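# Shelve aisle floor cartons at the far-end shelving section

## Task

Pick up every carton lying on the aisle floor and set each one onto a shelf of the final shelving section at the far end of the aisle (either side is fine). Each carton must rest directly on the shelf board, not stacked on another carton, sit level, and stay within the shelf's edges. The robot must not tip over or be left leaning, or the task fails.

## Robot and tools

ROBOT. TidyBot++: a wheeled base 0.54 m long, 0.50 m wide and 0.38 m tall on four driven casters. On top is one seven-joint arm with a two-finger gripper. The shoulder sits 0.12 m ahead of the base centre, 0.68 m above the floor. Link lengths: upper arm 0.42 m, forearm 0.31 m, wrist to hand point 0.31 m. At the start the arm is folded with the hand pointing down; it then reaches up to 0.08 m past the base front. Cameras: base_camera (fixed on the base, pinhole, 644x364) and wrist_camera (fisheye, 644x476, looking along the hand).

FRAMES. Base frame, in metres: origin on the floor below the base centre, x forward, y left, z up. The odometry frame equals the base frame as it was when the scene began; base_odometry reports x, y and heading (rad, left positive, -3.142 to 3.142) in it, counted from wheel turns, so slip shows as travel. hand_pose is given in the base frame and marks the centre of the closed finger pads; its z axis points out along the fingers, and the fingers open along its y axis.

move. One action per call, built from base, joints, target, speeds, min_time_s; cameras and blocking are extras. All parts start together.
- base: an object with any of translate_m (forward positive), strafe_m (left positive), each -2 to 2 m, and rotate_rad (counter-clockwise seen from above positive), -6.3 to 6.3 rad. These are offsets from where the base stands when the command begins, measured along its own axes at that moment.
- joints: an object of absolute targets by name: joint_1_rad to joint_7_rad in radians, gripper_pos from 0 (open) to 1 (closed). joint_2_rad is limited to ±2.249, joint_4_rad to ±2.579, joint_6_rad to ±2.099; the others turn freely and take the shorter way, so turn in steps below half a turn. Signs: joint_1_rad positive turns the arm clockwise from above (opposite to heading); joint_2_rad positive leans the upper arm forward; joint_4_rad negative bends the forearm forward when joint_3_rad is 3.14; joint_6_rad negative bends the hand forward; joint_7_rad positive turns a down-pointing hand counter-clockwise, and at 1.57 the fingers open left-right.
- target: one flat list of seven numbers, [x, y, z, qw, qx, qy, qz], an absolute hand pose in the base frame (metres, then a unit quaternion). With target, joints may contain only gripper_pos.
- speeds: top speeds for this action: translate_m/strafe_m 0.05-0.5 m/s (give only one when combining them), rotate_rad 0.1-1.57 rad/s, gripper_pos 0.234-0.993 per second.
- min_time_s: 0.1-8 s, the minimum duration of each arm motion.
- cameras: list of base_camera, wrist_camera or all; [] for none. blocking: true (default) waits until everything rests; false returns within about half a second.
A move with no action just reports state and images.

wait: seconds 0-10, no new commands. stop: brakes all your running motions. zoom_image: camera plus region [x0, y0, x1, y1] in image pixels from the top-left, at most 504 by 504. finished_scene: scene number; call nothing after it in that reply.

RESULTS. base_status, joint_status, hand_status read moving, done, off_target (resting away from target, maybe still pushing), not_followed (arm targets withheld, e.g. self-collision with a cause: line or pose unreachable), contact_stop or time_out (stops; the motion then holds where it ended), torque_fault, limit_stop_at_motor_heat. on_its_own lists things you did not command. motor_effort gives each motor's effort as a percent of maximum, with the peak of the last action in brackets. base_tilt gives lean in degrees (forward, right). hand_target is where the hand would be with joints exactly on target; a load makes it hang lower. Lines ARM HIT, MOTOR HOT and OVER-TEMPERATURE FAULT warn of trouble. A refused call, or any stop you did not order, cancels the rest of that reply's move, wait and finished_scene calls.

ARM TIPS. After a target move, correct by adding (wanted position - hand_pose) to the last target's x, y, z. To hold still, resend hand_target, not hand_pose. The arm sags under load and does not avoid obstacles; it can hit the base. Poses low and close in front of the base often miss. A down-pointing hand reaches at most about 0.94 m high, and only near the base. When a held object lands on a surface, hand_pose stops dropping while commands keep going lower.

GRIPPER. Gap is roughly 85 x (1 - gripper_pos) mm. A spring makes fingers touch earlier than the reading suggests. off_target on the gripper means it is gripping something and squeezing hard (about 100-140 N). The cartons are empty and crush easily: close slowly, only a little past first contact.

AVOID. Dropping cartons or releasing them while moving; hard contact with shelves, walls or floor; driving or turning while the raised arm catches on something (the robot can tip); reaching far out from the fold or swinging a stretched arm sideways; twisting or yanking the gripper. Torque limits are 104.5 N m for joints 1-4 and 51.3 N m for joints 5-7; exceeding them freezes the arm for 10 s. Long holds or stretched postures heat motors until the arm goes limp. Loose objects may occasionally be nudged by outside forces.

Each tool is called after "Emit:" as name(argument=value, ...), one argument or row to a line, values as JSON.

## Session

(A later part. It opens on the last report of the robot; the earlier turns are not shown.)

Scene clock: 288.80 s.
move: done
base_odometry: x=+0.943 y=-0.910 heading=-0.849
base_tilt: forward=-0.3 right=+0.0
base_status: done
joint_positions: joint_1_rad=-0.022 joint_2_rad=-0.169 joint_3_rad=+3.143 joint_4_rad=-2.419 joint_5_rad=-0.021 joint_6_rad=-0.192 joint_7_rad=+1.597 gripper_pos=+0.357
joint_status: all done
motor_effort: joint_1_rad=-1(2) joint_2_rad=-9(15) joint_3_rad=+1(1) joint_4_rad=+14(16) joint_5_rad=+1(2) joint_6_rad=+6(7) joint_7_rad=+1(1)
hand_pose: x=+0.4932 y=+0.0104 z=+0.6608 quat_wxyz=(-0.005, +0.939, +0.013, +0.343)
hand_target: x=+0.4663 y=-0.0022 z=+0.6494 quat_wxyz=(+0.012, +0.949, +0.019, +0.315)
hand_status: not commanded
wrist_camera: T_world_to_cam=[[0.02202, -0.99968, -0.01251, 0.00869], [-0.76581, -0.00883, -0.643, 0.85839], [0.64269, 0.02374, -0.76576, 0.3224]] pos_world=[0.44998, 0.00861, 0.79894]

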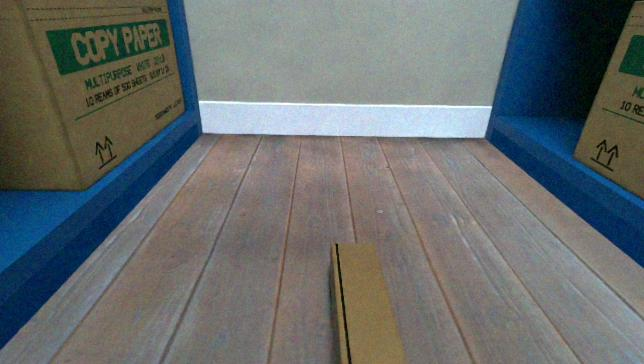

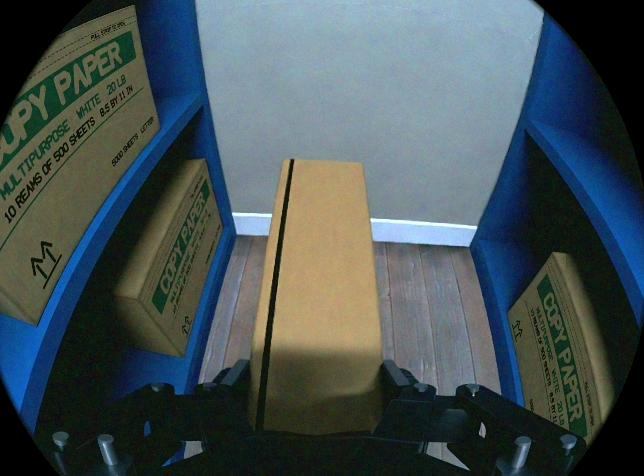

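Emit:
move(
  joints={"joint_1_rad": 1.07},
  min_time_s=3.5,
  cameras=["wrist_camera"],
)

Scene clock: 300.20 s.
move: done
base_odometry: x=+0.943 y=-0.910 heading=-0.849
base_tilt: forward=-0.3 right=+0.1
base_status: not commanded
joint_positions: joint_1_rad=+1.049 joint_2_rad=-0.169 joint_3_rad=+3.143 joint_4_rad=-2.419 joint_5_rad=-0.021 joint_6_rad=-0.192 joint_7_rad=+1.597 gripper_pos=+0.357
joint_status: all done
motor_effort: joint_1_rad=-1(2) joint_2_rad=-9(11) joint_3_rad=+1(1) joint_4_rad=+14(14) joint_5_rad=+1(1) joint_6_rad=+7(7) joint_7_rad=+1(1)
hand_pose: x=+0.3075 y=-0.3234 z=+0.6608 quat_wxyz=(+0.171, +0.815, -0.468, +0.297)
hand_target: x=+0.2838 y=-0.3057 z=+0.6494 quat_wxyz=(+0.171, +0.826, -0.468, +0.265)
hand_status: not commanded
wrist_camera: T_world_to_cam=[[-0.86666, -0.49876, -0.01226, 0.11426], [-0.37515, 0.66769, -0.643, 0.81191], [0.32889, -0.55266, -0.76577, 0.35974]] pos_world=[0.2853, -0.2863, 0.79894]

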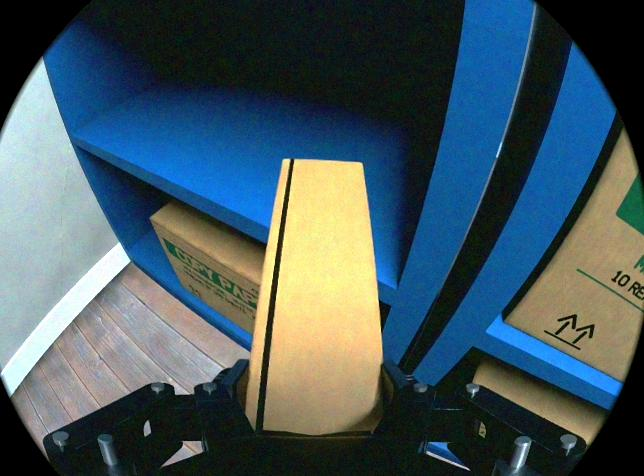

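Emit:
move(
  joints={"joint_2_rad": 0.625, "joint_4_rad": -1.475, "joint_6_rad": -0.44},
  min_time_s=4,
  cameras=["wrist_camera"],
)

Scene clock: 310.43 s.
move: done
base_odometry: x=+0.943 y=-0.910 heading=-0.849
base_tilt: forward=-0.2 right=+0.1
base_status: not commanded
joint_positions: joint_1_rad=+1.049 joint_2_rad=+0.584 joint_3_rad=+3.143 joint_4_rad=-1.500 joint_5_rad=-0.021 joint_6_rad=-0.367 joint_7_rad=+1.597 gripper_pos=+0.357
joint_status: all done
motor_effort: joint_1_rad=+0(2) joint_2_rad=-34(35) joint_3_rad=-1(1) joint_4_rad=+15(16) joint_5_rad=+1(1) joint_6_rad=+6(7) joint_7_rad=+1(1)
hand_pose: x=+0.4727 y=-0.6089 z=+0.6385 quat_wxyz=(+0.168, +0.816, -0.468, +0.294)
hand_target: x=+0.4480 y=-0.6108 z=+0.6078 quat_wxyz=(+0.164, +0.830, -0.473, +0.247)
hand_status: not commanded
wrist_camera: T_world_to_cam=[[-0.86514, -0.50135, -0.01366, 0.11321], [-0.37931, 0.67188, -0.63616, 1.05032], [0.32811, -0.54519, -0.77143, 0.13912]] pos_world=[0.45069, -0.57308, 0.77704]

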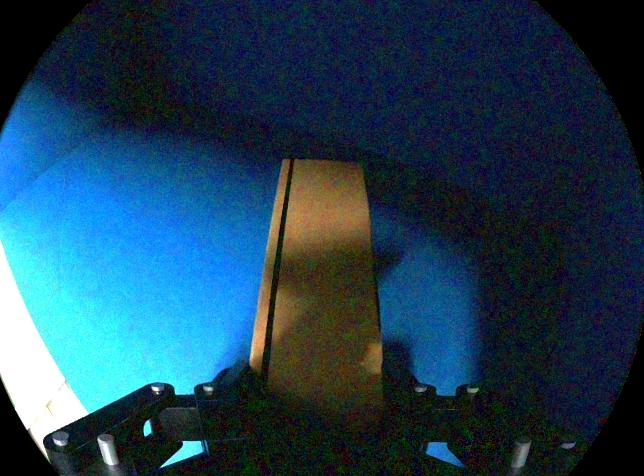

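Emit:
move(
  joints={"joint_2_rad": 0.805, "joint_4_rad": -1.25, "joint_6_rad": -0.485},
  min_time_s=3,
  cameras=["wrist_camera"],
)

Scene clock: 315.27 s.
move: done
base_odometry: x=+0.943 y=-0.910 heading=-0.849
base_tilt: forward=-0.3 right=+0.1
base_status: not commanded
joint_positions: joint_1_rad=+1.049 joint_2_rad=+0.755 joint_3_rad=+3.143 joint_4_rad=-1.277 joint_5_rad=-0.021 joint_6_rad=-0.412 joint_7_rad=+1.597 gripper_pos=+0.357
joint_status: all done
motor_effort: joint_1_rad=+0(1) joint_2_rad=-39(39) joint_3_rad=-1(1) joint_4_rad=+16(16) joint_5_rad=+1(1) joint_6_rad=+6(8) joint_7_rad=+1(1)
hand_pose: x=+0.5056 y=-0.6658 z=+0.6097 quat_wxyz=(+0.169, +0.816, -0.467, +0.297)
hand_target: x=+0.4783 y=-0.6672 z=+0.5706 quat_wxyz=(+0.165, +0.830, -0.473, +0.247)
hand_status: not commanded
wrist_camera: T_world_to_cam=[[-0.8646, -0.50226, -0.01393, 0.11223], [-0.37754, 0.6677, -0.64159, 1.08235], [0.33155, -0.54946, -0.76692, 0.06775]] pos_world=[0.4832, -0.62909, 0.74794]

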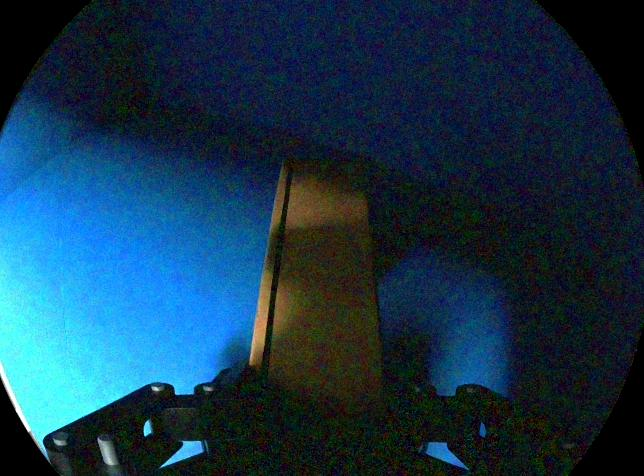

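Emit:
move(
  joints={"joint_2_rad": 0.835, "joint_4_rad": -1.25, "joint_6_rad": -0.31},
  min_time_s=2,
)

Scene clock: 319.97 s.
move: done
base_odometry: x=+0.943 y=-0.910 heading=-0.849
base_tilt: forward=-0.3 right=+0.1
base_status: not commanded
joint_positions: joint_1_rad=+1.049 joint_2_rad=+0.783 joint_3_rad=+3.143 joint_4_rad=-1.277 joint_5_rad=-0.021 joint_6_rad=-0.390 joint_7_rad=+1.597 gripper_pos=+0.357
joint_status: all done
motor_effort: joint_1_rad=-1(2) joint_2_rad=-38(40) joint_3_rad=-1(1) joint_4_rad=+15(16) joint_5_rad=+1(1) joint_6_rad=+6(7) joint_7_rad=+1(1)
hand_pose: x=+0.5070 y=-0.6684 z=+0.5925 quat_wxyz=(+0.168, +0.816, -0.468, +0.294)
hand_target: x=+0.4991 y=-0.7006 z=+0.5812 quat_wxyz=(+0.198, +0.810, -0.460, +0.306)
hand_status: not commanded
pictures: none

Emit:
move(
  joints={"joint_2_rad": 0.852, "joint_4_rad": -1.25, "joint_6_rad": -0.29},
  min_time_s=1.2,
)

Emit:
move(
  joints={"joint_2_rad": 0.864, "joint_4_rad": -1.25, "joint_6_rad": -0.278},
  min_time_s=1.2,
)

Emit:
move(
  joints={"joint_2_rad": 0.876, "joint_4_rad": -1.25, "joint_6_rad": -0.266},
  min_time_s=1.2,
  cameras=["wrist_camera"],
)

Scene clock: 323.50 s.
move: done
base_odometry: x=+0.943 y=-0.910 heading=-0.849
base_tilt: forward=-0.3 right=+0.1
base_status: not commanded
joint_positions: joint_1_rad=+1.049 joint_2_rad=+0.794 joint_3_rad=+3.143 joint_4_rad=-1.275 joint_5_rad=-0.021 joint_6_rad=-0.372 joint_7_rad=+1.597 gripper_pos=+0.357
joint_status: all done
motor_effort: joint_1_rad=-1(2) joint_2_rad=-38(40) joint_3_rad=-1(1) joint_4_rad=+16(16) joint_5_rad=+1(1) joint_6_rad=+6(7) joint_7_rad=+0(1)
hand_pose: x=+0.5089 y=-0.6719 z=+0.5886 quat_wxyz=(+0.170, +0.815, -0.467, +0.298)
hand_target: x=+0.5007 y=-0.7029 z=+0.5719 quat_wxyz=(+0.199, +0.809, -0.459, +0.308)
hand_status: not commanded
pictures: none

Scene clock: 325.00 s.
move: done
base_odometry: x=+0.943 y=-0.910 heading=-0.849
base_tilt: forward=-0.3 right=+0.1
base_status: not commanded
joint_positions: joint_1_rad=+1.049 joint_2_rad=+0.799 joint_3_rad=+3.143 joint_4_rad=-1.273 joint_5_rad=-0.021 joint_6_rad=-0.359 joint_7_rad=+1.597 gripper_pos=+0.357
joint_status: all done
motor_effort: joint_1_rad=-1(2) joint_2_rad=-37(39) joint_3_rad=-1(2) joint_4_rad=+15(15) joint_5_rad=+1(1) joint_6_rad=+6(7) joint_7_rad=+0(1)
hand_pose: x=+0.5106 y=-0.6750 z=+0.5884 quat_wxyz=(+0.173, +0.813, -0.466, +0.302)
hand_target: x=+0.5015 y=-0.7040 z=+0.5648 quat_wxyz=(+0.198, +0.809, -0.459, +0.308)
hand_status: not commanded
pictures: none

Scene clock: 326.50 s.
move: done
base_odometry: x=+0.943 y=-0.910 heading=-0.849
base_tilt: forward=-0.3 right=+0.1
base_status: not commanded
joint_positions: joint_1_rad=+1.049 joint_2_rad=+0.804 joint_3_rad=+3.143 joint_4_rad=-1.270 joint_5_rad=-0.021 joint_6_rad=-0.346 joint_7_rad=+1.597 gripper_pos=+0.357
joint_status: all done
motor_effort: joint_1_rad=-1(2) joint_2_rad=-36(38) joint_3_rad=+0(1) joint_4_rad=+14(15) joint_5_rad=+1(1) joint_6_rad=+6(7) joint_7_rad=+1(1)
hand_pose: x=+0.5124 y=-0.6783 z=+0.5883 quat_wxyz=(+0.175, +0.812, -0.465, +0.306)
hand_target: x=+0.5023 y=-0.7051 z=+0.5577 quat_wxyz=(+0.198, +0.810, -0.459, +0.308)
hand_status: not commanded
wrist_camera: T_world_to_cam=[[-0.86497, -0.50166, -0.013, 0.11147], [-0.36966, 0.65446, -0.65956, 1.07706], [0.33938, -0.5657, -0.75153, 0.01809]] pos_world=[0.48842, -0.63874, 0.72544]

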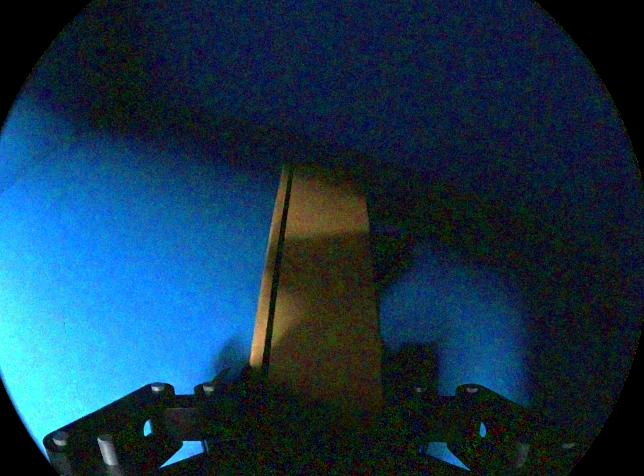

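Emit:
move(
  joints={"gripper_pos": 0.2},
  speeds={"gripper_pos": 0.234},
)

Emit:
move(
  joints={"gripper_pos": 0.0},
  speeds={"gripper_pos": 0.3},
  cameras=["wrist_camera"],
)

Scene clock: 329.77 s.
move: done
base_odometry: x=+0.943 y=-0.910 heading=-0.849
base_tilt: forward=-0.3 right=+0.1
base_status: not commanded
joint_positions: joint_1_rad=+1.050 joint_2_rad=+0.826 joint_3_rad=+3.142 joint_4_rad=-1.269 joint_5_rad=-0.020 joint_6_rad=-0.341 joint_7_rad=+1.597 gripper_pos=+0.201
joint_status: all done
motor_effort: joint_1_rad=-1(1) joint_2_rad=-39(41) joint_3_rad=+0(1) joint_4_rad=+15(15) joint_5_rad=+1(1) joint_6_rad=+6(6) joint_7_rad=+0(1)
hand_pose: x=+0.5114 y=-0.6783 z=+0.5732 quat_wxyz=(+0.172, +0.814, -0.467, +0.300)
hand_target: x=+0.5023 y=-0.7051 z=+0.5577 quat_wxyz=(+0.198, +0.810, -0.459, +0.308)
hand_status: not commanded
pictures: none

Scene clock: 331.03 s.
move: done
base_odometry: x=+0.943 y=-0.910 heading=-0.849
base_tilt: forward=-0.3 right=+0.1
base_status: not commanded
joint_positions: joint_1_rad=+1.050 joint_2_rad=+0.826 joint_3_rad=+3.142 joint_4_rad=-1.269 joint_5_rad=-0.020 joint_6_rad=-0.341 joint_7_rad=+1.597 gripper_pos=+0.002
joint_status: all done
motor_effort: joint_1_rad=-1(2) joint_2_rad=-39(40) joint_3_rad=-1(2) joint_4_rad=+15(15) joint_5_rad=+1(1) joint_6_rad=+6(6) joint_7_rad=+1(1)
hand_pose: x=+0.5114 y=-0.6783 z=+0.5732 quat_wxyz=(+0.172, +0.814, -0.467, +0.300)
hand_target: x=+0.5023 y=-0.7051 z=+0.5577 quat_wxyz=(+0.198, +0.810, -0.459, +0.308)
hand_status: not commanded
wrist_camera: T_world_to_cam=[[-0.86551, -0.50073, -0.01278, 0.11122], [-0.37407, 0.66313, -0.64833, 1.06846], [0.33311, -0.55635, -0.76126, 0.02234]] pos_world=[0.48851, -0.64041, 0.71114]

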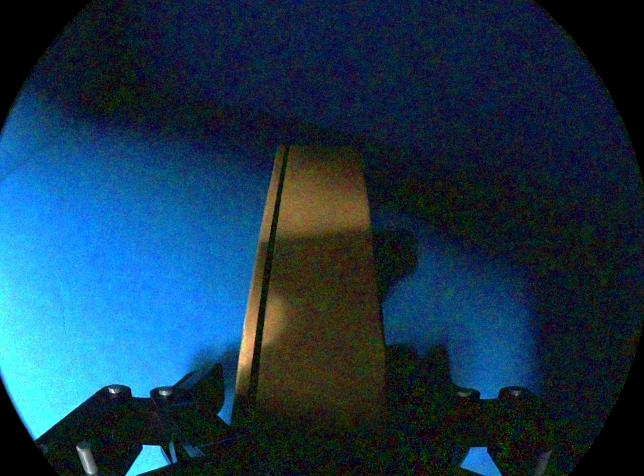

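Emit:
move(
  joints={"joint_2_rad": 0.55, "joint_4_rad": -1.41, "joint_6_rad": -0.50},
  min_time_s=2.5,
  cameras=["wrist_camera"],
)

Scene clock: 336.07 s.
move: done
base_odometry: x=+0.943 y=-0.910 heading=-0.849
base_tilt: forward=-0.3 right=+0.1
base_status: not commanded
joint_positions: joint_1_rad=+1.050 joint_2_rad=+0.605 joint_3_rad=+3.142 joint_4_rad=-1.381 joint_5_rad=-0.020 joint_6_rad=-0.426 joint_7_rad=+1.597 gripper_pos=+0.002
joint_status: all done
motor_effort: joint_1_rad=+0(2) joint_2_rad=-34(41) joint_3_rad=-1(1) joint_4_rad=+16(16) joint_5_rad=+1(1) joint_6_rad=+6(8) joint_7_rad=+1(1)
hand_pose: x=+0.4873 y=-0.6353 z=+0.6685 quat_wxyz=(+0.177, +0.811, -0.464, +0.310)
hand_target: x=+0.4537 y=-0.6227 z=+0.6796 quat_wxyz=(+0.185, +0.818, -0.467, +0.279)
hand_status: not commanded
wrist_camera: T_world_to_cam=[[-0.86461, -0.50226, -0.0135, 0.11219], [-0.36723, 0.65005, -0.66526, 1.09237], [0.34291, -0.57024, -0.74649, 0.10329]] pos_world=[0.46273, -0.59485, 0.80533]

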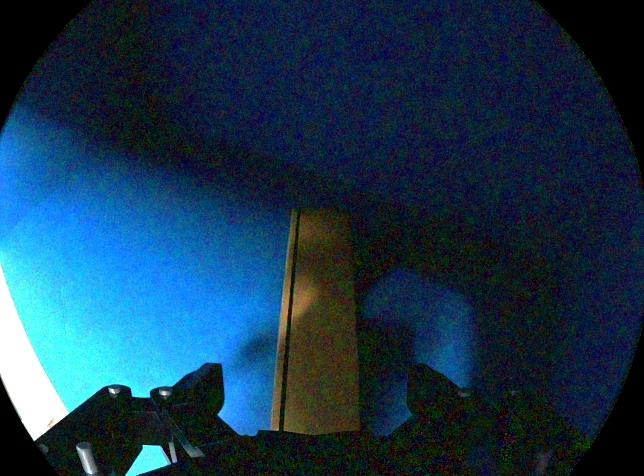

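Emit:
move(
  joints={"joint_2_rad": -0.21, "joint_4_rad": -2.44, "joint_6_rad": -0.2},
  min_time_s=3,
  cameras=["wrist_camera"],
)

Scene clock: 340.40 s.
move: done
base_odometry: x=+0.943 y=-0.910 heading=-0.849
base_tilt: forward=-0.3 right=+0.1
base_status: not commanded
joint_positions: joint_1_rad=+1.050 joint_2_rad=-0.178 joint_3_rad=+3.142 joint_4_rad=-2.415 joint_5_rad=-0.020 joint_6_rad=-0.280 joint_7_rad=+1.597 gripper_pos=+0.002
joint_status: all done
motor_effort: joint_1_rad=-1(2) joint_2_rad=-9(36) joint_3_rad=+0(1) joint_4_rad=+14(17) joint_5_rad=+1(1) joint_6_rad=+5(7) joint_7_rad=+1(1)
hand_pose: x=+0.2979 y=-0.3062 z=+0.6491 quat_wxyz=(+0.153, +0.825, -0.474, +0.267)
hand_target: x=+0.2926 y=-0.3201 z=+0.6651 quat_wxyz=(+0.188, +0.816, -0.461, +0.294)
hand_status: not commanded
wrist_camera: T_world_to_cam=[[-0.86664, -0.49876, -0.0129, 0.11469], [-0.39843, 0.70742, -0.58379, 0.76993], [0.3003, -0.5008, -0.8118, 0.41772]] pos_world=[0.28072, -0.27826, 0.79006]

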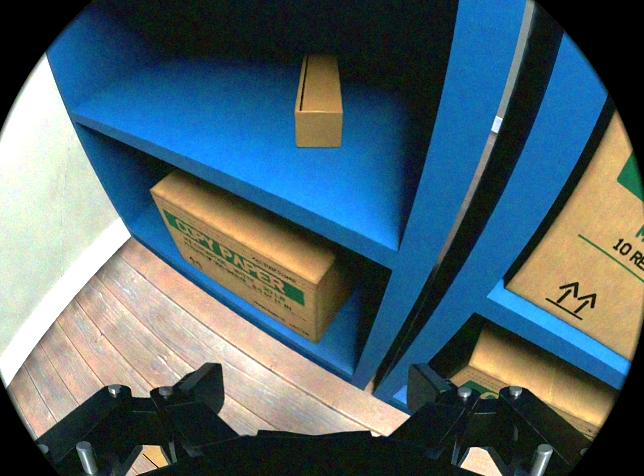

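Emit:
move(
  base={"translate_m": -0.24, "rotate_rad": -0.046},
  joints={"joint_1_rad": 0.078, "joint_2_rad": 1.56, "joint_4_rad": -1.70, "joint_5_rad": 0.234, "joint_6_rad": 0.83},
  min_time_s=4,
  cameras=["base_camera", "wrist_camera"],
)

Scene clock: 351.43 s.
move: done
base_odometry: x=+0.784 y=-0.730 heading=-0.896
base_tilt: forward=-0.2 right=+0.1
base_status: done
joint_positions: joint_1_rad=+0.094 joint_2_rad=+1.520 joint_3_rad=+3.143 joint_4_rad=-1.718 joint_5_rad=+0.168 joint_6_rad=+0.749 joint_7_rad=+1.597 gripper_pos=+0.002
joint_status: all done
motor_effort: joint_1_rad=-1(3) joint_2_rad=-33(37) joint_3_rad=-1(2) joint_4_rad=+1(14) joint_5_rad=+1(3) joint_6_rad=+5(7) joint_7_rad=+0(1)
hand_pose: x=+0.6955 y=-0.0183 z=+0.1430 quat_wxyz=(-0.014, +0.946, +0.045, +0.321)
hand_target: x=+0.7021 y=+0.0092 z=+0.1392 quat_wxyz=(-0.040, +0.934, +0.067, +0.348)
hand_status: not commanded
wrist_camera: T_world_to_cam=[[0.08821, -0.99604, -0.01086, -0.07717], [-0.79215, -0.06353, -0.60701, 0.69219], [0.60392, 0.06215, -0.79462, -0.17163]] pos_world=[0.65878, -0.02222, 0.28295]

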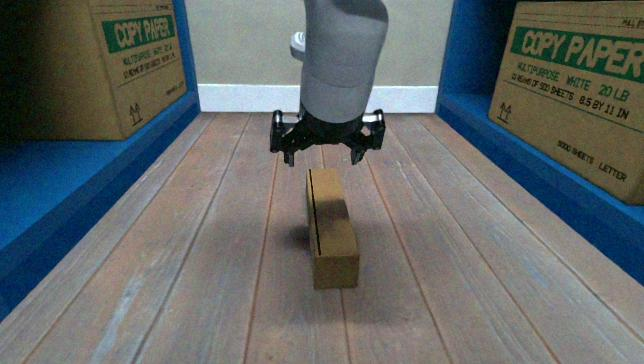

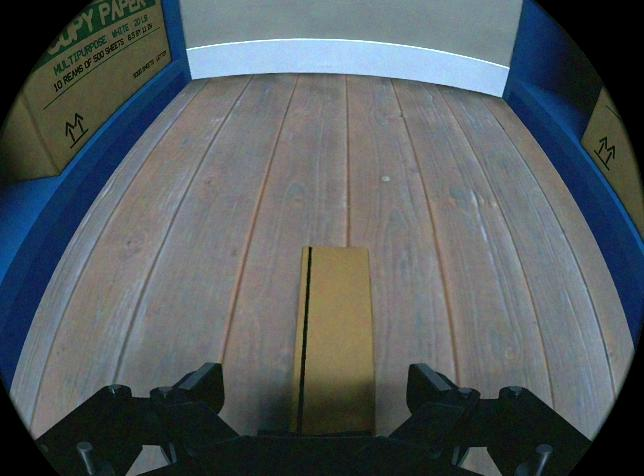

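Emit:
move(
  joints={"joint_1_rad": 0.137, "joint_2_rad": 1.66, "joint_4_rad": -1.605, "joint_6_rad": 0.83},
  min_time_s=2,
  cameras=["base_camera", "wrist_camera"],
)

Scene clock: 356.57 s.
move: done
base_odometry: x=+0.784 y=-0.730 heading=-0.896
base_tilt: forward=-0.3 right=+0.1
base_status: not commanded
joint_positions: joint_1_rad=+0.116 joint_2_rad=+1.610 joint_3_rad=+3.143 joint_4_rad=-1.624 joint_5_rad=+0.168 joint_6_rad=+0.751 joint_7_rad=+1.597 gripper_pos=+0.002
joint_status: all done
motor_effort: joint_1_rad=-1(2) joint_2_rad=-34(36) joint_3_rad=-1(2) joint_4_rad=+1(2) joint_5_rad=+1(2) joint_6_rad=+6(7) joint_7_rad=+1(1)
hand_pose: x=+0.6980 y=-0.0311 z=+0.1061 quat_wxyz=(-0.011, +0.946, +0.035, +0.324)
hand_target: x=+0.6973 y=-0.0246 z=+0.0964 quat_wxyz=(-0.030, +0.937, +0.040, +0.347)
hand_status: not commanded
wrist_camera: T_world_to_cam=[[0.06687, -0.99771, -0.01003, -0.07564], [-0.78973, -0.04678, -0.61167, 0.67039], [0.6098, 0.04882, -0.79105, -0.20663]] pos_world=[0.66049, -0.03401, 0.24585]

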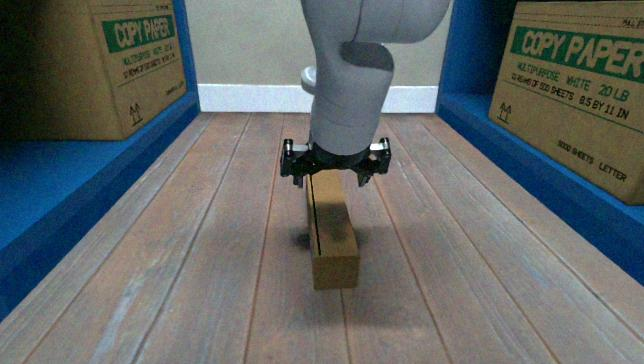

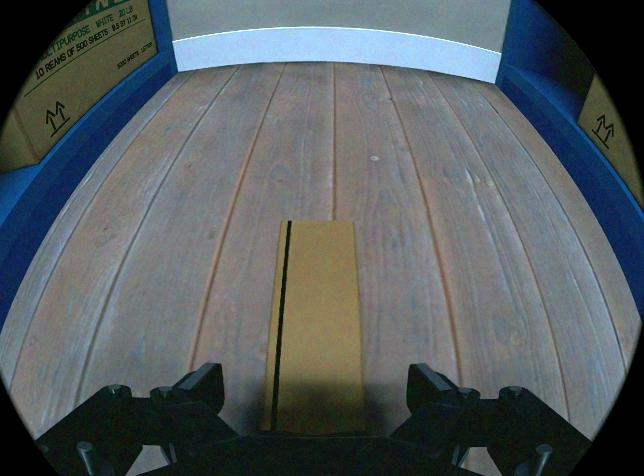

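Emit:
move(
  joints={"joint_2_rad": 1.805, "joint_4_rad": -1.443, "joint_6_rad": 0.82},
  min_time_s=2.5,
  cameras=["wrist_camera"],
)

Emit:
move(
  joints={"gripper_pos": 0.2},
  speeds={"gripper_pos": 0.3},
)

Emit:
move(
  joints={"gripper_pos": 0.32},
  speeds={"gripper_pos": 0.234},
)

Emit:
move(
  joints={"gripper_pos": 0.36},
  speeds={"gripper_pos": 0.234},
  cameras=["base_camera", "wrist_camera"],
)

Scene clock: 361.83 s.
move: done
base_odometry: x=+0.784 y=-0.730 heading=-0.896
base_tilt: forward=-0.2 right=+0.1
base_status: not commanded
joint_positions: joint_1_rad=+0.116 joint_2_rad=+1.756 joint_3_rad=+3.143 joint_4_rad=-1.462 joint_5_rad=+0.168 joint_6_rad=+0.751 joint_7_rad=+1.597 gripper_pos=+0.002
joint_status: all done
motor_effort: joint_1_rad=-1(2) joint_2_rad=-33(36) joint_3_rad=-1(2) joint_4_rad=+1(2) joint_5_rad=+1(2) joint_6_rad=+6(7) joint_7_rad=+1(1)
hand_pose: x=+0.7005 y=-0.0313 z=+0.0481 quat_wxyz=(-0.010, +0.943, +0.035, +0.331)
hand_target: x=+0.6944 y=-0.0247 z=+0.0369 quat_wxyz=(-0.028, +0.936, +0.040, +0.350)
hand_status: not commanded
wrist_camera: T_world_to_cam=[[0.06727, -0.99771, -0.00702, -0.07707], [-0.77936, -0.04816, -0.62472, 0.6302], [0.62295, 0.0475, -0.78082, -0.26372]] pos_world=[0.66063, -0.03402, 0.18725]

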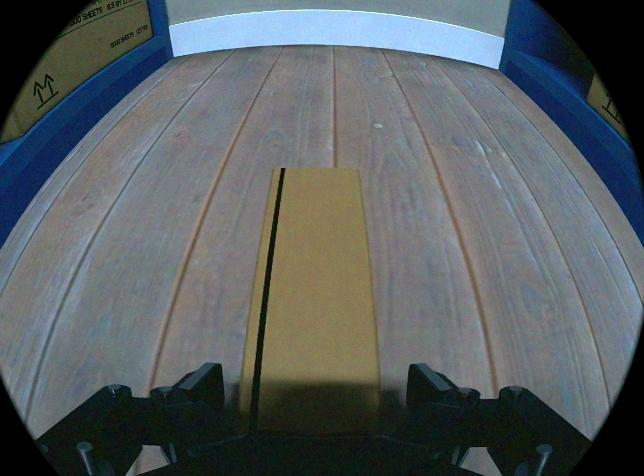

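Scene clock: 363.10 s.
move: done
base_odometry: x=+0.784 y=-0.730 heading=-0.896
base_tilt: forward=-0.3 right=+0.1
base_status: not commanded
joint_positions: joint_1_rad=+0.116 joint_2_rad=+1.756 joint_3_rad=+3.143 joint_4_rad=-1.462 joint_5_rad=+0.168 joint_6_rad=+0.751 joint_7_rad=+1.597 gripper_pos=+0.200
joint_status: all done
motor_effort: joint_1_rad=-1(2) joint_2_rad=-33(34) joint_3_rad=-1(2) joint_4_rad=+1(2) joint_5_rad=+1(2) joint_6_rad=+6(6) joint_7_rad=+1(1)
hand_pose: x=+0.7006 y=-0.0313 z=+0.0481 quat_wxyz=(-0.010, +0.943, +0.035, +0.331)
hand_target: x=+0.6944 y=-0.0247 z=+0.0369 quat_wxyz=(-0.028, +0.936, +0.040, +0.350)
hand_status: not commanded
pictures: none

Scene clock: 364.20 s.
move: done
base_odometry: x=+0.784 y=-0.730 heading=-0.896
base_tilt: forward=-0.2 right=+0.1
base_status: not commanded
joint_positions: joint_1_rad=+0.116 joint_2_rad=+1.756 joint_3_rad=+3.143 joint_4_rad=-1.462 joint_5_rad=+0.168 joint_6_rad=+0.751 joint_7_rad=+1.597 gripper_pos=+0.319
joint_status: all done
motor_effort: joint_1_rad=-1(1) joint_2_rad=-33(35) joint_3_rad=-2(2) joint_4_rad=+1(2) joint_5_rad=+1(2) joint_6_rad=+6(6) joint_7_rad=+0(1)
hand_pose: x=+0.7006 y=-0.0313 z=+0.0482 quat_wxyz=(-0.010, +0.943, +0.035, +0.331)
hand_target: x=+0.6944 y=-0.0247 z=+0.0369 quat_wxyz=(-0.028, +0.936, +0.040, +0.350)
hand_status: not commanded
pictures: none

Scene clock: 365.40 s.
move: done
base_odometry: x=+0.784 y=-0.730 heading=-0.896
base_tilt: forward=-0.3 right=+0.1
base_status: not commanded
joint_positions: joint_1_rad=+0.116 joint_2_rad=+1.756 joint_3_rad=+3.143 joint_4_rad=-1.461 joint_5_rad=+0.168 joint_6_rad=+0.752 joint_7_rad=+1.597 gripper_pos=+0.357
joint_status: all done
motor_effort: joint_1_rad=-1(1) joint_2_rad=-31(34) joint_3_rad=-1(2) joint_4_rad=+1(2) joint_5_rad=+1(2) joint_6_rad=+5(6) joint_7_rad=+0(1)
hand_pose: x=+0.7013 y=-0.0313 z=+0.0485 quat_wxyz=(-0.010, +0.942, +0.035, +0.332)
hand_target: x=+0.6944 y=-0.0247 z=+0.0369 quat_wxyz=(-0.028, +0.936, +0.040, +0.350)
hand_status: not commanded
wrist_camera: T_world_to_cam=[[0.06737, -0.9977, -0.0068, -0.0772], [-0.77797, -0.04826, -0.62644, 0.63019], [0.62467, 0.04749, -0.77944, -0.2652]] pos_world=[0.66113, -0.03402, 0.18754]

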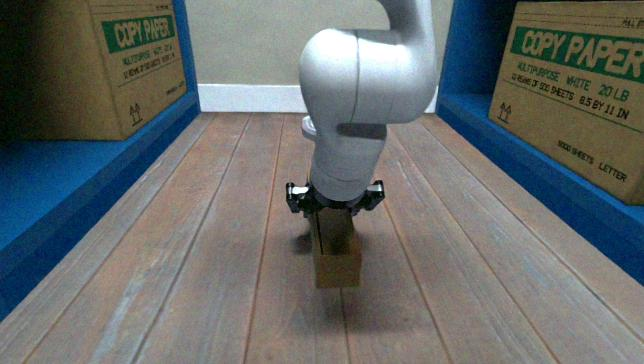

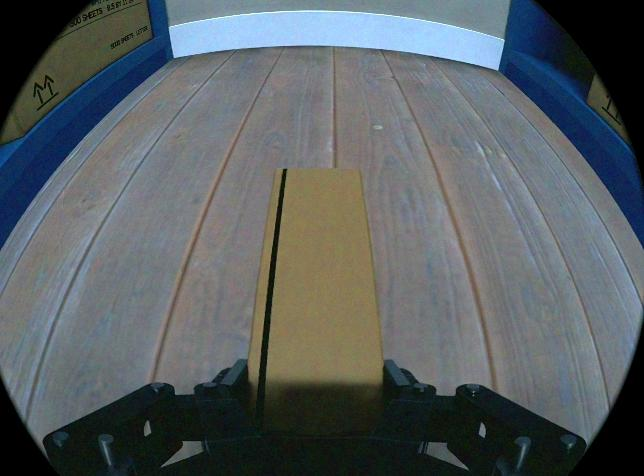

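Emit:
move(
  joints={"joint_1_rad": -0.02, "joint_2_rad": -0.205, "joint_4_rad": -2.445, "joint_5_rad": -0.08, "joint_6_rad": -0.28},
  min_time_s=4,
)

Emit:
move(
  base={"translate_m": 0.59, "strafe_m": 0.07},
  cameras=["base_camera", "wrist_camera"],
)

Scene clock: 375.37 s.
move: done
base_odometry: x=+0.784 y=-0.730 heading=-0.896
base_tilt: forward=-0.3 right=+0.1
base_status: not commanded
joint_positions: joint_1_rad=+0.003 joint_2_rad=-0.172 joint_3_rad=+3.143 joint_4_rad=-2.420 joint_5_rad=-0.013 joint_6_rad=-0.204 joint_7_rad=+1.597 gripper_pos=+0.357
joint_status: all done
motor_effort: joint_1_rad=-1(2) joint_2_rad=-9(39) joint_3_rad=+0(2) joint_4_rad=+14(15) joint_5_rad=+1(3) joint_6_rad=+7(8) joint_7_rad=+0(1)
hand_pose: x=+0.4900 y=+0.0003 z=+0.6593 quat_wxyz=(+0.002, +0.941, +0.004, +0.338)
hand_target: x=+0.4611 y=+0.0151 z=+0.6459 quat_wxyz=(-0.025, +0.952, -0.024, +0.305)
hand_status: not commanded
pictures: none

Scene clock: 377.70 s.
move: done
base_odometry: x=+1.208 y=-1.147 heading=-0.895
base_tilt: forward=-0.3 right=+0.0
base_status: done
joint_positions: joint_1_rad=+0.002 joint_2_rad=-0.186 joint_3_rad=+3.143 joint_4_rad=-2.429 joint_5_rad=-0.014 joint_6_rad=-0.213 joint_7_rad=+1.597 gripper_pos=+0.357
joint_status: not commanded
motor_effort: joint_1_rad=-1(2) joint_2_rad=-9(14) joint_3_rad=+0(1) joint_4_rad=+14(15) joint_5_rad=+1(1) joint_6_rad=+6(7) joint_7_rad=+1(1)
hand_pose: x=+0.4845 y=+0.0010 z=+0.6588 quat_wxyz=(+0.001, +0.942, +0.005, +0.336)
hand_target: x=+0.4611 y=+0.0151 z=+0.6459 quat_wxyz=(-0.025, +0.952, -0.024, +0.305)
hand_status: not commanded
wrist_camera: T_world_to_cam=[[0.00262, -0.99997, -0.00694, 0.00517], [-0.77437, 0.00236, -0.63273, 0.84771], [0.63273, 0.00703, -0.77434, 0.33724]] pos_world=[0.44305, 0.0008, 0.79754]

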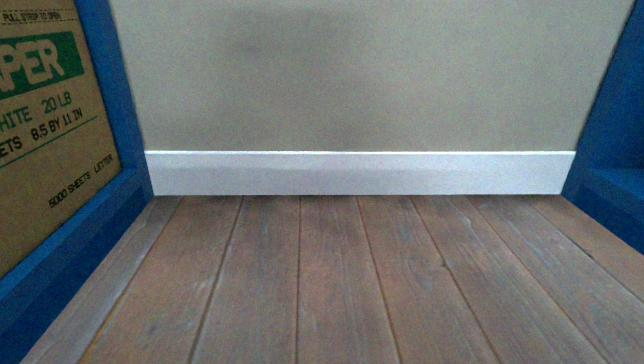

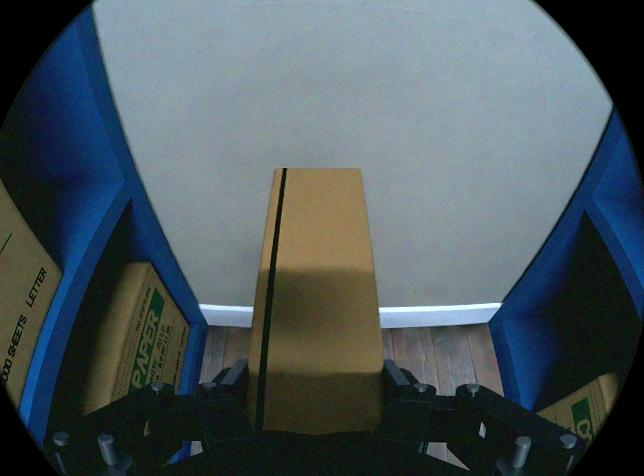

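Emit:
move(
  joints={"joint_1_rad": 1.07},
  min_time_s=3,
  cameras=["wrist_camera"],
)

Scene clock: 383.27 s.
move: done
base_odometry: x=+1.208 y=-1.147 heading=-0.895
base_tilt: forward=-0.3 right=+0.1
base_status: not commanded
joint_positions: joint_1_rad=+1.048 joint_2_rad=-0.186 joint_3_rad=+3.143 joint_4_rad=-2.429 joint_5_rad=-0.014 joint_6_rad=-0.213 joint_7_rad=+1.597 gripper_pos=+0.357
joint_status: all done
motor_effort: joint_1_rad=-1(2) joint_2_rad=-10(10) joint_3_rad=+0(1) joint_4_rad=+14(14) joint_5_rad=+1(1) joint_6_rad=+6(7) joint_7_rad=+0(1)
hand_pose: x=+0.3027 y=-0.3159 z=+0.6588 quat_wxyz=(+0.169, +0.818, -0.467, +0.291)
hand_target: x=+0.2906 y=-0.2964 z=+0.6459 quat_wxyz=(+0.137, +0.801, -0.514, +0.274)
hand_status: not commanded
wrist_camera: T_world_to_cam=[[-0.86457, -0.50247, -0.00731, 0.10875], [-0.38511, 0.67184, -0.63271, 0.8014], [0.32282, -0.5442, -0.77436, 0.37411]] pos_world=[0.28187, -0.28018, 0.79754]

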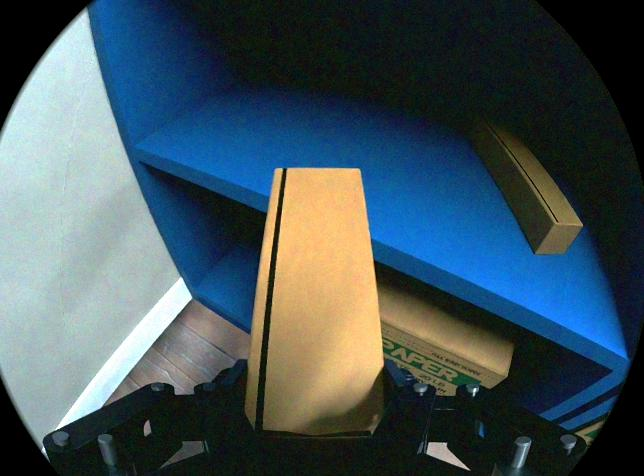

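Emit:
move(
  joints={"joint_2_rad": 0.672, "joint_4_rad": -1.376, "joint_6_rad": -0.505},
  min_time_s=3.5,
)

Emit:
move(
  joints={"joint_2_rad": 0.895, "joint_4_rad": -1.06, "joint_6_rad": -0.6},
  min_time_s=3,
  cameras=["wrist_camera"],
)

Scene clock: 390.70 s.
move: done
base_odometry: x=+1.208 y=-1.147 heading=-0.895
base_tilt: forward=-0.2 right=+0.1
base_status: not commanded
joint_positions: joint_1_rad=+1.048 joint_2_rad=+0.630 joint_3_rad=+3.143 joint_4_rad=-1.402 joint_5_rad=-0.014 joint_6_rad=-0.432 joint_7_rad=+1.597 gripper_pos=+0.357
joint_status: all done
motor_effort: joint_1_rad=-1(1) joint_2_rad=-35(37) joint_3_rad=+0(1) joint_4_rad=+16(17) joint_5_rad=+1(1) joint_6_rad=+6(7) joint_7_rad=+0(1)
hand_pose: x=+0.4823 y=-0.6269 z=+0.6390 quat_wxyz=(+0.166, +0.820, -0.466, +0.288)
hand_target: x=+0.4737 y=-0.6201 z=+0.6083 quat_wxyz=(+0.123, +0.808, -0.512, +0.264)
hand_status: not commanded
pictures: none

Scene clock: 394.00 s.
move: done
base_odometry: x=+1.208 y=-1.147 heading=-0.895
base_tilt: forward=-0.3 right=+0.1
base_status: not commanded
joint_positions: joint_1_rad=+1.048 joint_2_rad=+0.844 joint_3_rad=+3.143 joint_4_rad=-1.087 joint_5_rad=-0.014 joint_6_rad=-0.527 joint_7_rad=+1.597 gripper_pos=+0.357
joint_status: all done
motor_effort: joint_1_rad=-1(1) joint_2_rad=-40(42) joint_3_rad=-1(1) joint_4_rad=+16(17) joint_5_rad=+1(1) joint_6_rad=+6(7) joint_7_rad=+0(1)
hand_pose: x=+0.5230 y=-0.6969 z=+0.6098 quat_wxyz=(+0.168, +0.819, -0.465, +0.291)
hand_target: x=+0.5129 y=-0.6876 z=+0.5685 quat_wxyz=(+0.120, +0.810, -0.509, +0.264)
hand_status: not commanded
wrist_camera: T_world_to_cam=[[-0.86235, -0.50625, -0.00774, 0.10394], [-0.38823, 0.67098, -0.63171, 1.11162], [0.32499, -0.54175, -0.77517, 0.05885]] pos_world=[0.50207, -0.66138, 0.74864]

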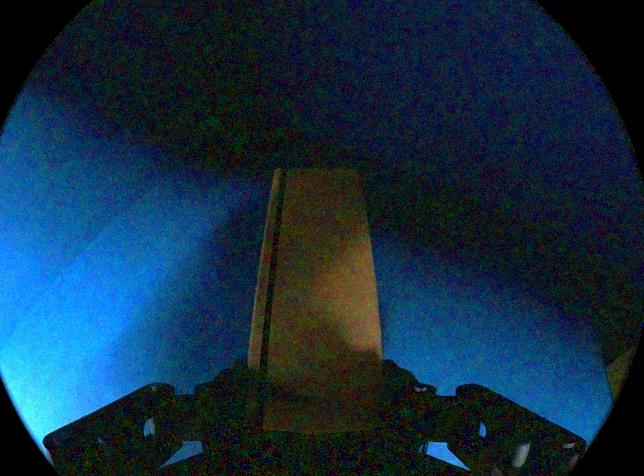

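Emit:
move(
  joints={"joint_2_rad": 0.918, "joint_4_rad": -1.06, "joint_6_rad": -0.43},
  min_time_s=1.5,
)

Emit:
move(
  joints={"joint_2_rad": 0.930, "joint_4_rad": -1.06, "joint_6_rad": -0.42},
  min_time_s=1,
)

Emit:
move(
  joints={"joint_2_rad": 0.942, "joint_4_rad": -1.06, "joint_6_rad": -0.41},
  min_time_s=1,
  cameras=["wrist_camera"],
)

Scene clock: 397.63 s.
move: done
base_odometry: x=+1.208 y=-1.147 heading=-0.895
base_tilt: forward=-0.3 right=+0.1
base_status: not commanded
joint_positions: joint_1_rad=+1.048 joint_2_rad=+0.864 joint_3_rad=+3.143 joint_4_rad=-1.087 joint_5_rad=-0.014 joint_6_rad=-0.507 joint_7_rad=+1.597 gripper_pos=+0.357
joint_status: all done
motor_effort: joint_1_rad=+0(2) joint_2_rad=-41(43) joint_3_rad=-1(1) joint_4_rad=+16(17) joint_5_rad=+1(1) joint_6_rad=+6(7) joint_7_rad=+1(1)
hand_pose: x=+0.5245 y=-0.6996 z=+0.5971 quat_wxyz=(+0.168, +0.819, -0.465, +0.290)
hand_target: x=+0.5285 y=-0.7238 z=+0.5821 quat_wxyz=(+0.158, +0.788, -0.500, +0.323)
hand_status: not commanded
pictures: none

Scene clock: 398.93 s.
move: done
base_odometry: x=+1.208 y=-1.147 heading=-0.895
base_tilt: forward=-0.3 right=+0.1
base_status: not commanded
joint_positions: joint_1_rad=+1.048 joint_2_rad=+0.876 joint_3_rad=+3.143 joint_4_rad=-1.087 joint_5_rad=-0.014 joint_6_rad=-0.502 joint_7_rad=+1.597 gripper_pos=+0.357
joint_status: all done
motor_effort: joint_1_rad=-1(2) joint_2_rad=-41(43) joint_3_rad=-1(1) joint_4_rad=+16(17) joint_5_rad=+1(1) joint_6_rad=+6(7) joint_7_rad=+0(1)
hand_pose: x=+0.5245 y=-0.6997 z=+0.5882 quat_wxyz=(+0.166, +0.820, -0.466, +0.287)
hand_target: x=+0.5288 y=-0.7248 z=+0.5742 quat_wxyz=(+0.158, +0.788, -0.500, +0.322)
hand_status: not commanded
pictures: none

Scene clock: 400.20 s.
move: done
base_odometry: x=+1.208 y=-1.147 heading=-0.895
base_tilt: forward=-0.3 right=+0.1
base_status: not commanded
joint_positions: joint_1_rad=+1.048 joint_2_rad=+0.883 joint_3_rad=+3.143 joint_4_rad=-1.086 joint_5_rad=-0.014 joint_6_rad=-0.491 joint_7_rad=+1.597 gripper_pos=+0.357
joint_status: all done
motor_effort: joint_1_rad=+0(1) joint_2_rad=-41(43) joint_3_rad=+0(2) joint_4_rad=+16(17) joint_5_rad=+1(1) joint_6_rad=+6(7) joint_7_rad=+1(1)
hand_pose: x=+0.5256 y=-0.7016 z=+0.5851 quat_wxyz=(+0.167, +0.820, -0.466, +0.289)
hand_target: x=+0.5291 y=-0.7258 z=+0.5662 quat_wxyz=(+0.158, +0.788, -0.500, +0.321)
hand_status: not commanded
wrist_camera: T_world_to_cam=[[-0.86259, -0.50585, -0.00753, 0.10376], [-0.38923, 0.67309, -0.62884, 1.10049], [0.32317, -0.5395, -0.7775, 0.04017]] pos_world=[0.50487, -0.66657, 0.72405]

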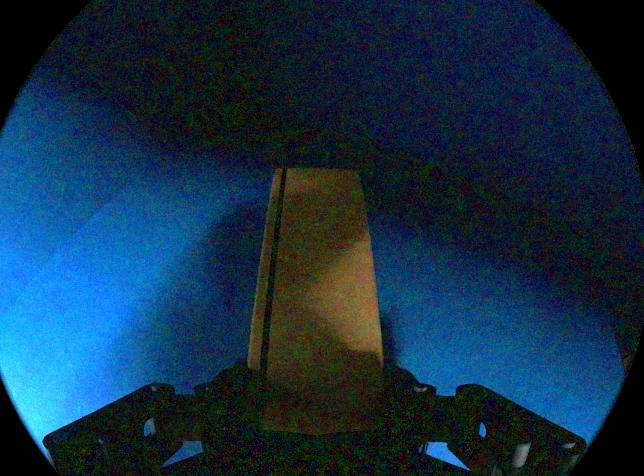

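Emit:
move(
  joints={"joint_2_rad": 0.952, "joint_4_rad": -1.06, "joint_6_rad": -0.405},
  min_time_s=1,
)

Emit:
move(
  joints={"joint_2_rad": 0.962, "joint_4_rad": -1.06, "joint_6_rad": -0.40},
  min_time_s=1,
)

Scene clock: 403.07 s.
move: done
base_odometry: x=+1.208 y=-1.147 heading=-0.895
base_tilt: forward=-0.3 right=+0.1
base_status: not commanded
joint_positions: joint_1_rad=+1.048 joint_2_rad=+0.886 joint_3_rad=+3.143 joint_4_rad=-1.083 joint_5_rad=-0.014 joint_6_rad=-0.486 joint_7_rad=+1.597 gripper_pos=+0.357
joint_status: all done
motor_effort: joint_1_rad=-1(1) joint_2_rad=-40(41) joint_3_rad=+0(1) joint_4_rad=+15(16) joint_5_rad=+1(1) joint_6_rad=+6(7) joint_7_rad=+1(1)
hand_pose: x=+0.5267 y=-0.7035 z=+0.5850 quat_wxyz=(+0.169, +0.819, -0.465, +0.291)
hand_target: x=+0.5290 y=-0.7258 z=+0.5589 quat_wxyz=(+0.157, +0.789, -0.501, +0.319)
hand_status: not commanded
pictures: none

Scene clock: 404.37 s.
move: done
base_odometry: x=+1.208 y=-1.147 heading=-0.895
base_tilt: forward=-0.3 right=+0.1
base_status: not commanded
joint_positions: joint_1_rad=+1.048 joint_2_rad=+0.890 joint_3_rad=+3.143 joint_4_rad=-1.080 joint_5_rad=-0.014 joint_6_rad=-0.480 joint_7_rad=+1.597 gripper_pos=+0.357
joint_status: all done
motor_effort: joint_1_rad=+0(1) joint_2_rad=-38(40) joint_3_rad=-1(2) joint_4_rad=+15(16) joint_5_rad=+1(1) joint_6_rad=+6(7) joint_7_rad=+1(1)
hand_pose: x=+0.5277 y=-0.7054 z=+0.5848 quat_wxyz=(+0.170, +0.818, -0.465, +0.294)
hand_target: x=+0.5288 y=-0.7258 z=+0.5516 quat_wxyz=(+0.156, +0.790, -0.502, +0.317)
hand_status: not commanded
pictures: none

Emit:
move(
  joints={"joint_2_rad": 0.94, "gripper_pos": 0.2},
  speeds={"gripper_pos": 0.234},
)

Emit:
move(
  joints={"gripper_pos": 0.0},
)

Emit:
move(
  joints={"joint_2_rad": 0.63, "joint_4_rad": -1.30, "joint_6_rad": -0.55},
  min_time_s=2.5,
  cameras=["wrist_camera"],
)

Emit:
move(
  joints={"joint_2_rad": -0.21, "joint_4_rad": -2.44, "joint_6_rad": -0.2},
  min_time_s=3,
  cameras=["wrist_camera"],
)

Scene clock: 407.83 s.
move: done
base_odometry: x=+1.208 y=-1.147 heading=-0.895
base_tilt: forward=-0.3 right=+0.1
base_status: not commanded
joint_positions: joint_1_rad=+1.048 joint_2_rad=+0.891 joint_3_rad=+3.143 joint_4_rad=-1.080 joint_5_rad=-0.014 joint_6_rad=-0.479 joint_7_rad=+1.597 gripper_pos=+0.201
joint_status: all done
motor_effort: joint_1_rad=+0(1) joint_2_rad=-42(42) joint_3_rad=-1(2) joint_4_rad=+16(16) joint_5_rad=+1(1) joint_6_rad=+6(7) joint_7_rad=+0(1)
hand_pose: x=+0.5278 y=-0.7054 z=+0.5841 quat_wxyz=(+0.170, +0.818, -0.465, +0.293)
hand_target: x=+0.5301 y=-0.7281 z=+0.5700 quat_wxyz=(+0.161, +0.787, -0.499, +0.326)
hand_status: not commanded
pictures: none

Scene clock: 408.73 s.
move: done
base_odometry: x=+1.208 y=-1.147 heading=-0.895
base_tilt: forward=-0.3 right=+0.1
base_status: not commanded
joint_positions: joint_1_rad=+1.048 joint_2_rad=+0.891 joint_3_rad=+3.143 joint_4_rad=-1.080 joint_5_rad=-0.014 joint_6_rad=-0.479 joint_7_rad=+1.597 gripper_pos=+0.001
joint_status: all done
motor_effort: joint_1_rad=-1(2) joint_2_rad=-41(42) joint_3_rad=-1(1) joint_4_rad=+16(16) joint_5_rad=+1(1) joint_6_rad=+6(6) joint_7_rad=+1(1)
hand_pose: x=+0.5278 y=-0.7054 z=+0.5841 quat_wxyz=(+0.170, +0.818, -0.465, +0.293)
hand_target: x=+0.5301 y=-0.7281 z=+0.5700 quat_wxyz=(+0.161, +0.787, -0.499, +0.326)
hand_status: not commanded
pictures: none

Scene clock: 411.60 s.
move: done
base_odometry: x=+1.208 y=-1.147 heading=-0.895
base_tilt: forward=-0.3 right=+0.1
base_status: not commanded
joint_positions: joint_1_rad=+1.048 joint_2_rad=+0.688 joint_3_rad=+3.143 joint_4_rad=-1.272 joint_5_rad=-0.014 joint_6_rad=-0.482 joint_7_rad=+1.597 gripper_pos=+0.001
joint_status: all done
motor_effort: joint_1_rad=-1(2) joint_2_rad=-36(43) joint_3_rad=-1(1) joint_4_rad=+16(16) joint_5_rad=+1(1) joint_6_rad=+6(7) joint_7_rad=+0(1)
hand_pose: x=+0.4995 y=-0.6563 z=+0.6492 quat_wxyz=(+0.172, +0.817, -0.464, +0.297)
hand_target: x=+0.4838 y=-0.6366 z=+0.6662 quat_wxyz=(+0.139, +0.800, -0.504, +0.295)
hand_status: not commanded
wrist_camera: T_world_to_cam=[[-0.86272, -0.50562, -0.0077, 0.10502], [-0.38293, 0.66316, -0.6431, 1.09969], [0.33027, -0.55187, -0.76574, 0.10359]] pos_world=[0.47749, -0.61901, 0.78734]

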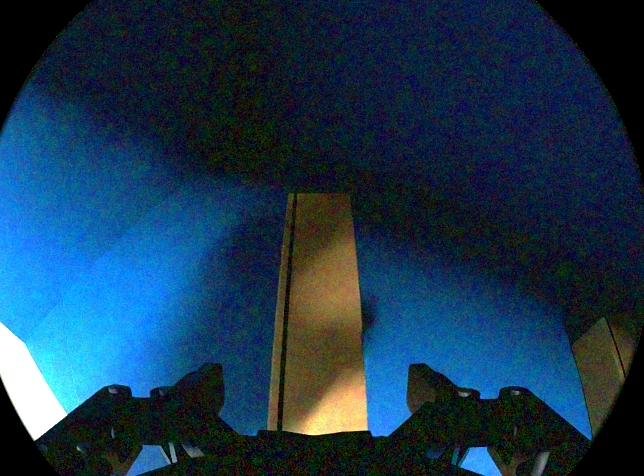

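Scene clock: 414.97 s.
move: done
base_odometry: x=+1.208 y=-1.147 heading=-0.895
base_tilt: forward=-0.3 right=+0.1
base_status: not commanded
joint_positions: joint_1_rad=+1.048 joint_2_rad=-0.178 joint_3_rad=+3.143 joint_4_rad=-2.415 joint_5_rad=-0.014 joint_6_rad=-0.280 joint_7_rad=+1.597 gripper_pos=+0.001
joint_status: all done
motor_effort: joint_1_rad=-1(2) joint_2_rad=-9(38) joint_3_rad=+0(1) joint_4_rad=+13(16) joint_5_rad=+1(1) joint_6_rad=+6(6) joint_7_rad=+1(1)
hand_pose: x=+0.2977 y=-0.3066 z=+0.6493 quat_wxyz=(+0.154, +0.827, -0.471, +0.266)
hand_target: x=+0.2994 y=-0.3165 z=+0.6652 quat_wxyz=(+0.159, +0.788, -0.507, +0.310)
hand_status: not commanded
wrist_camera: T_world_to_cam=[[-0.86449, -0.50258, -0.00834, 0.10962], [-0.40374, 0.70417, -0.58407, 0.77104], [0.29941, -0.50156, -0.81166, 0.41767]] pos_world=[0.28101, -0.27836, 0.79026]

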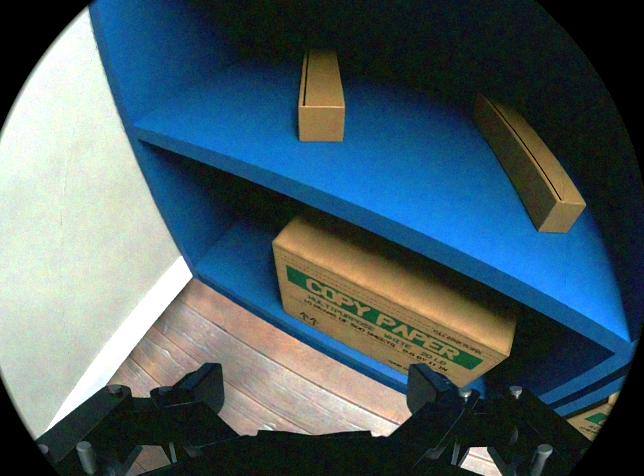

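Emit:
finished_scene(
  scene=1,
)

The scene is finished: the task was done.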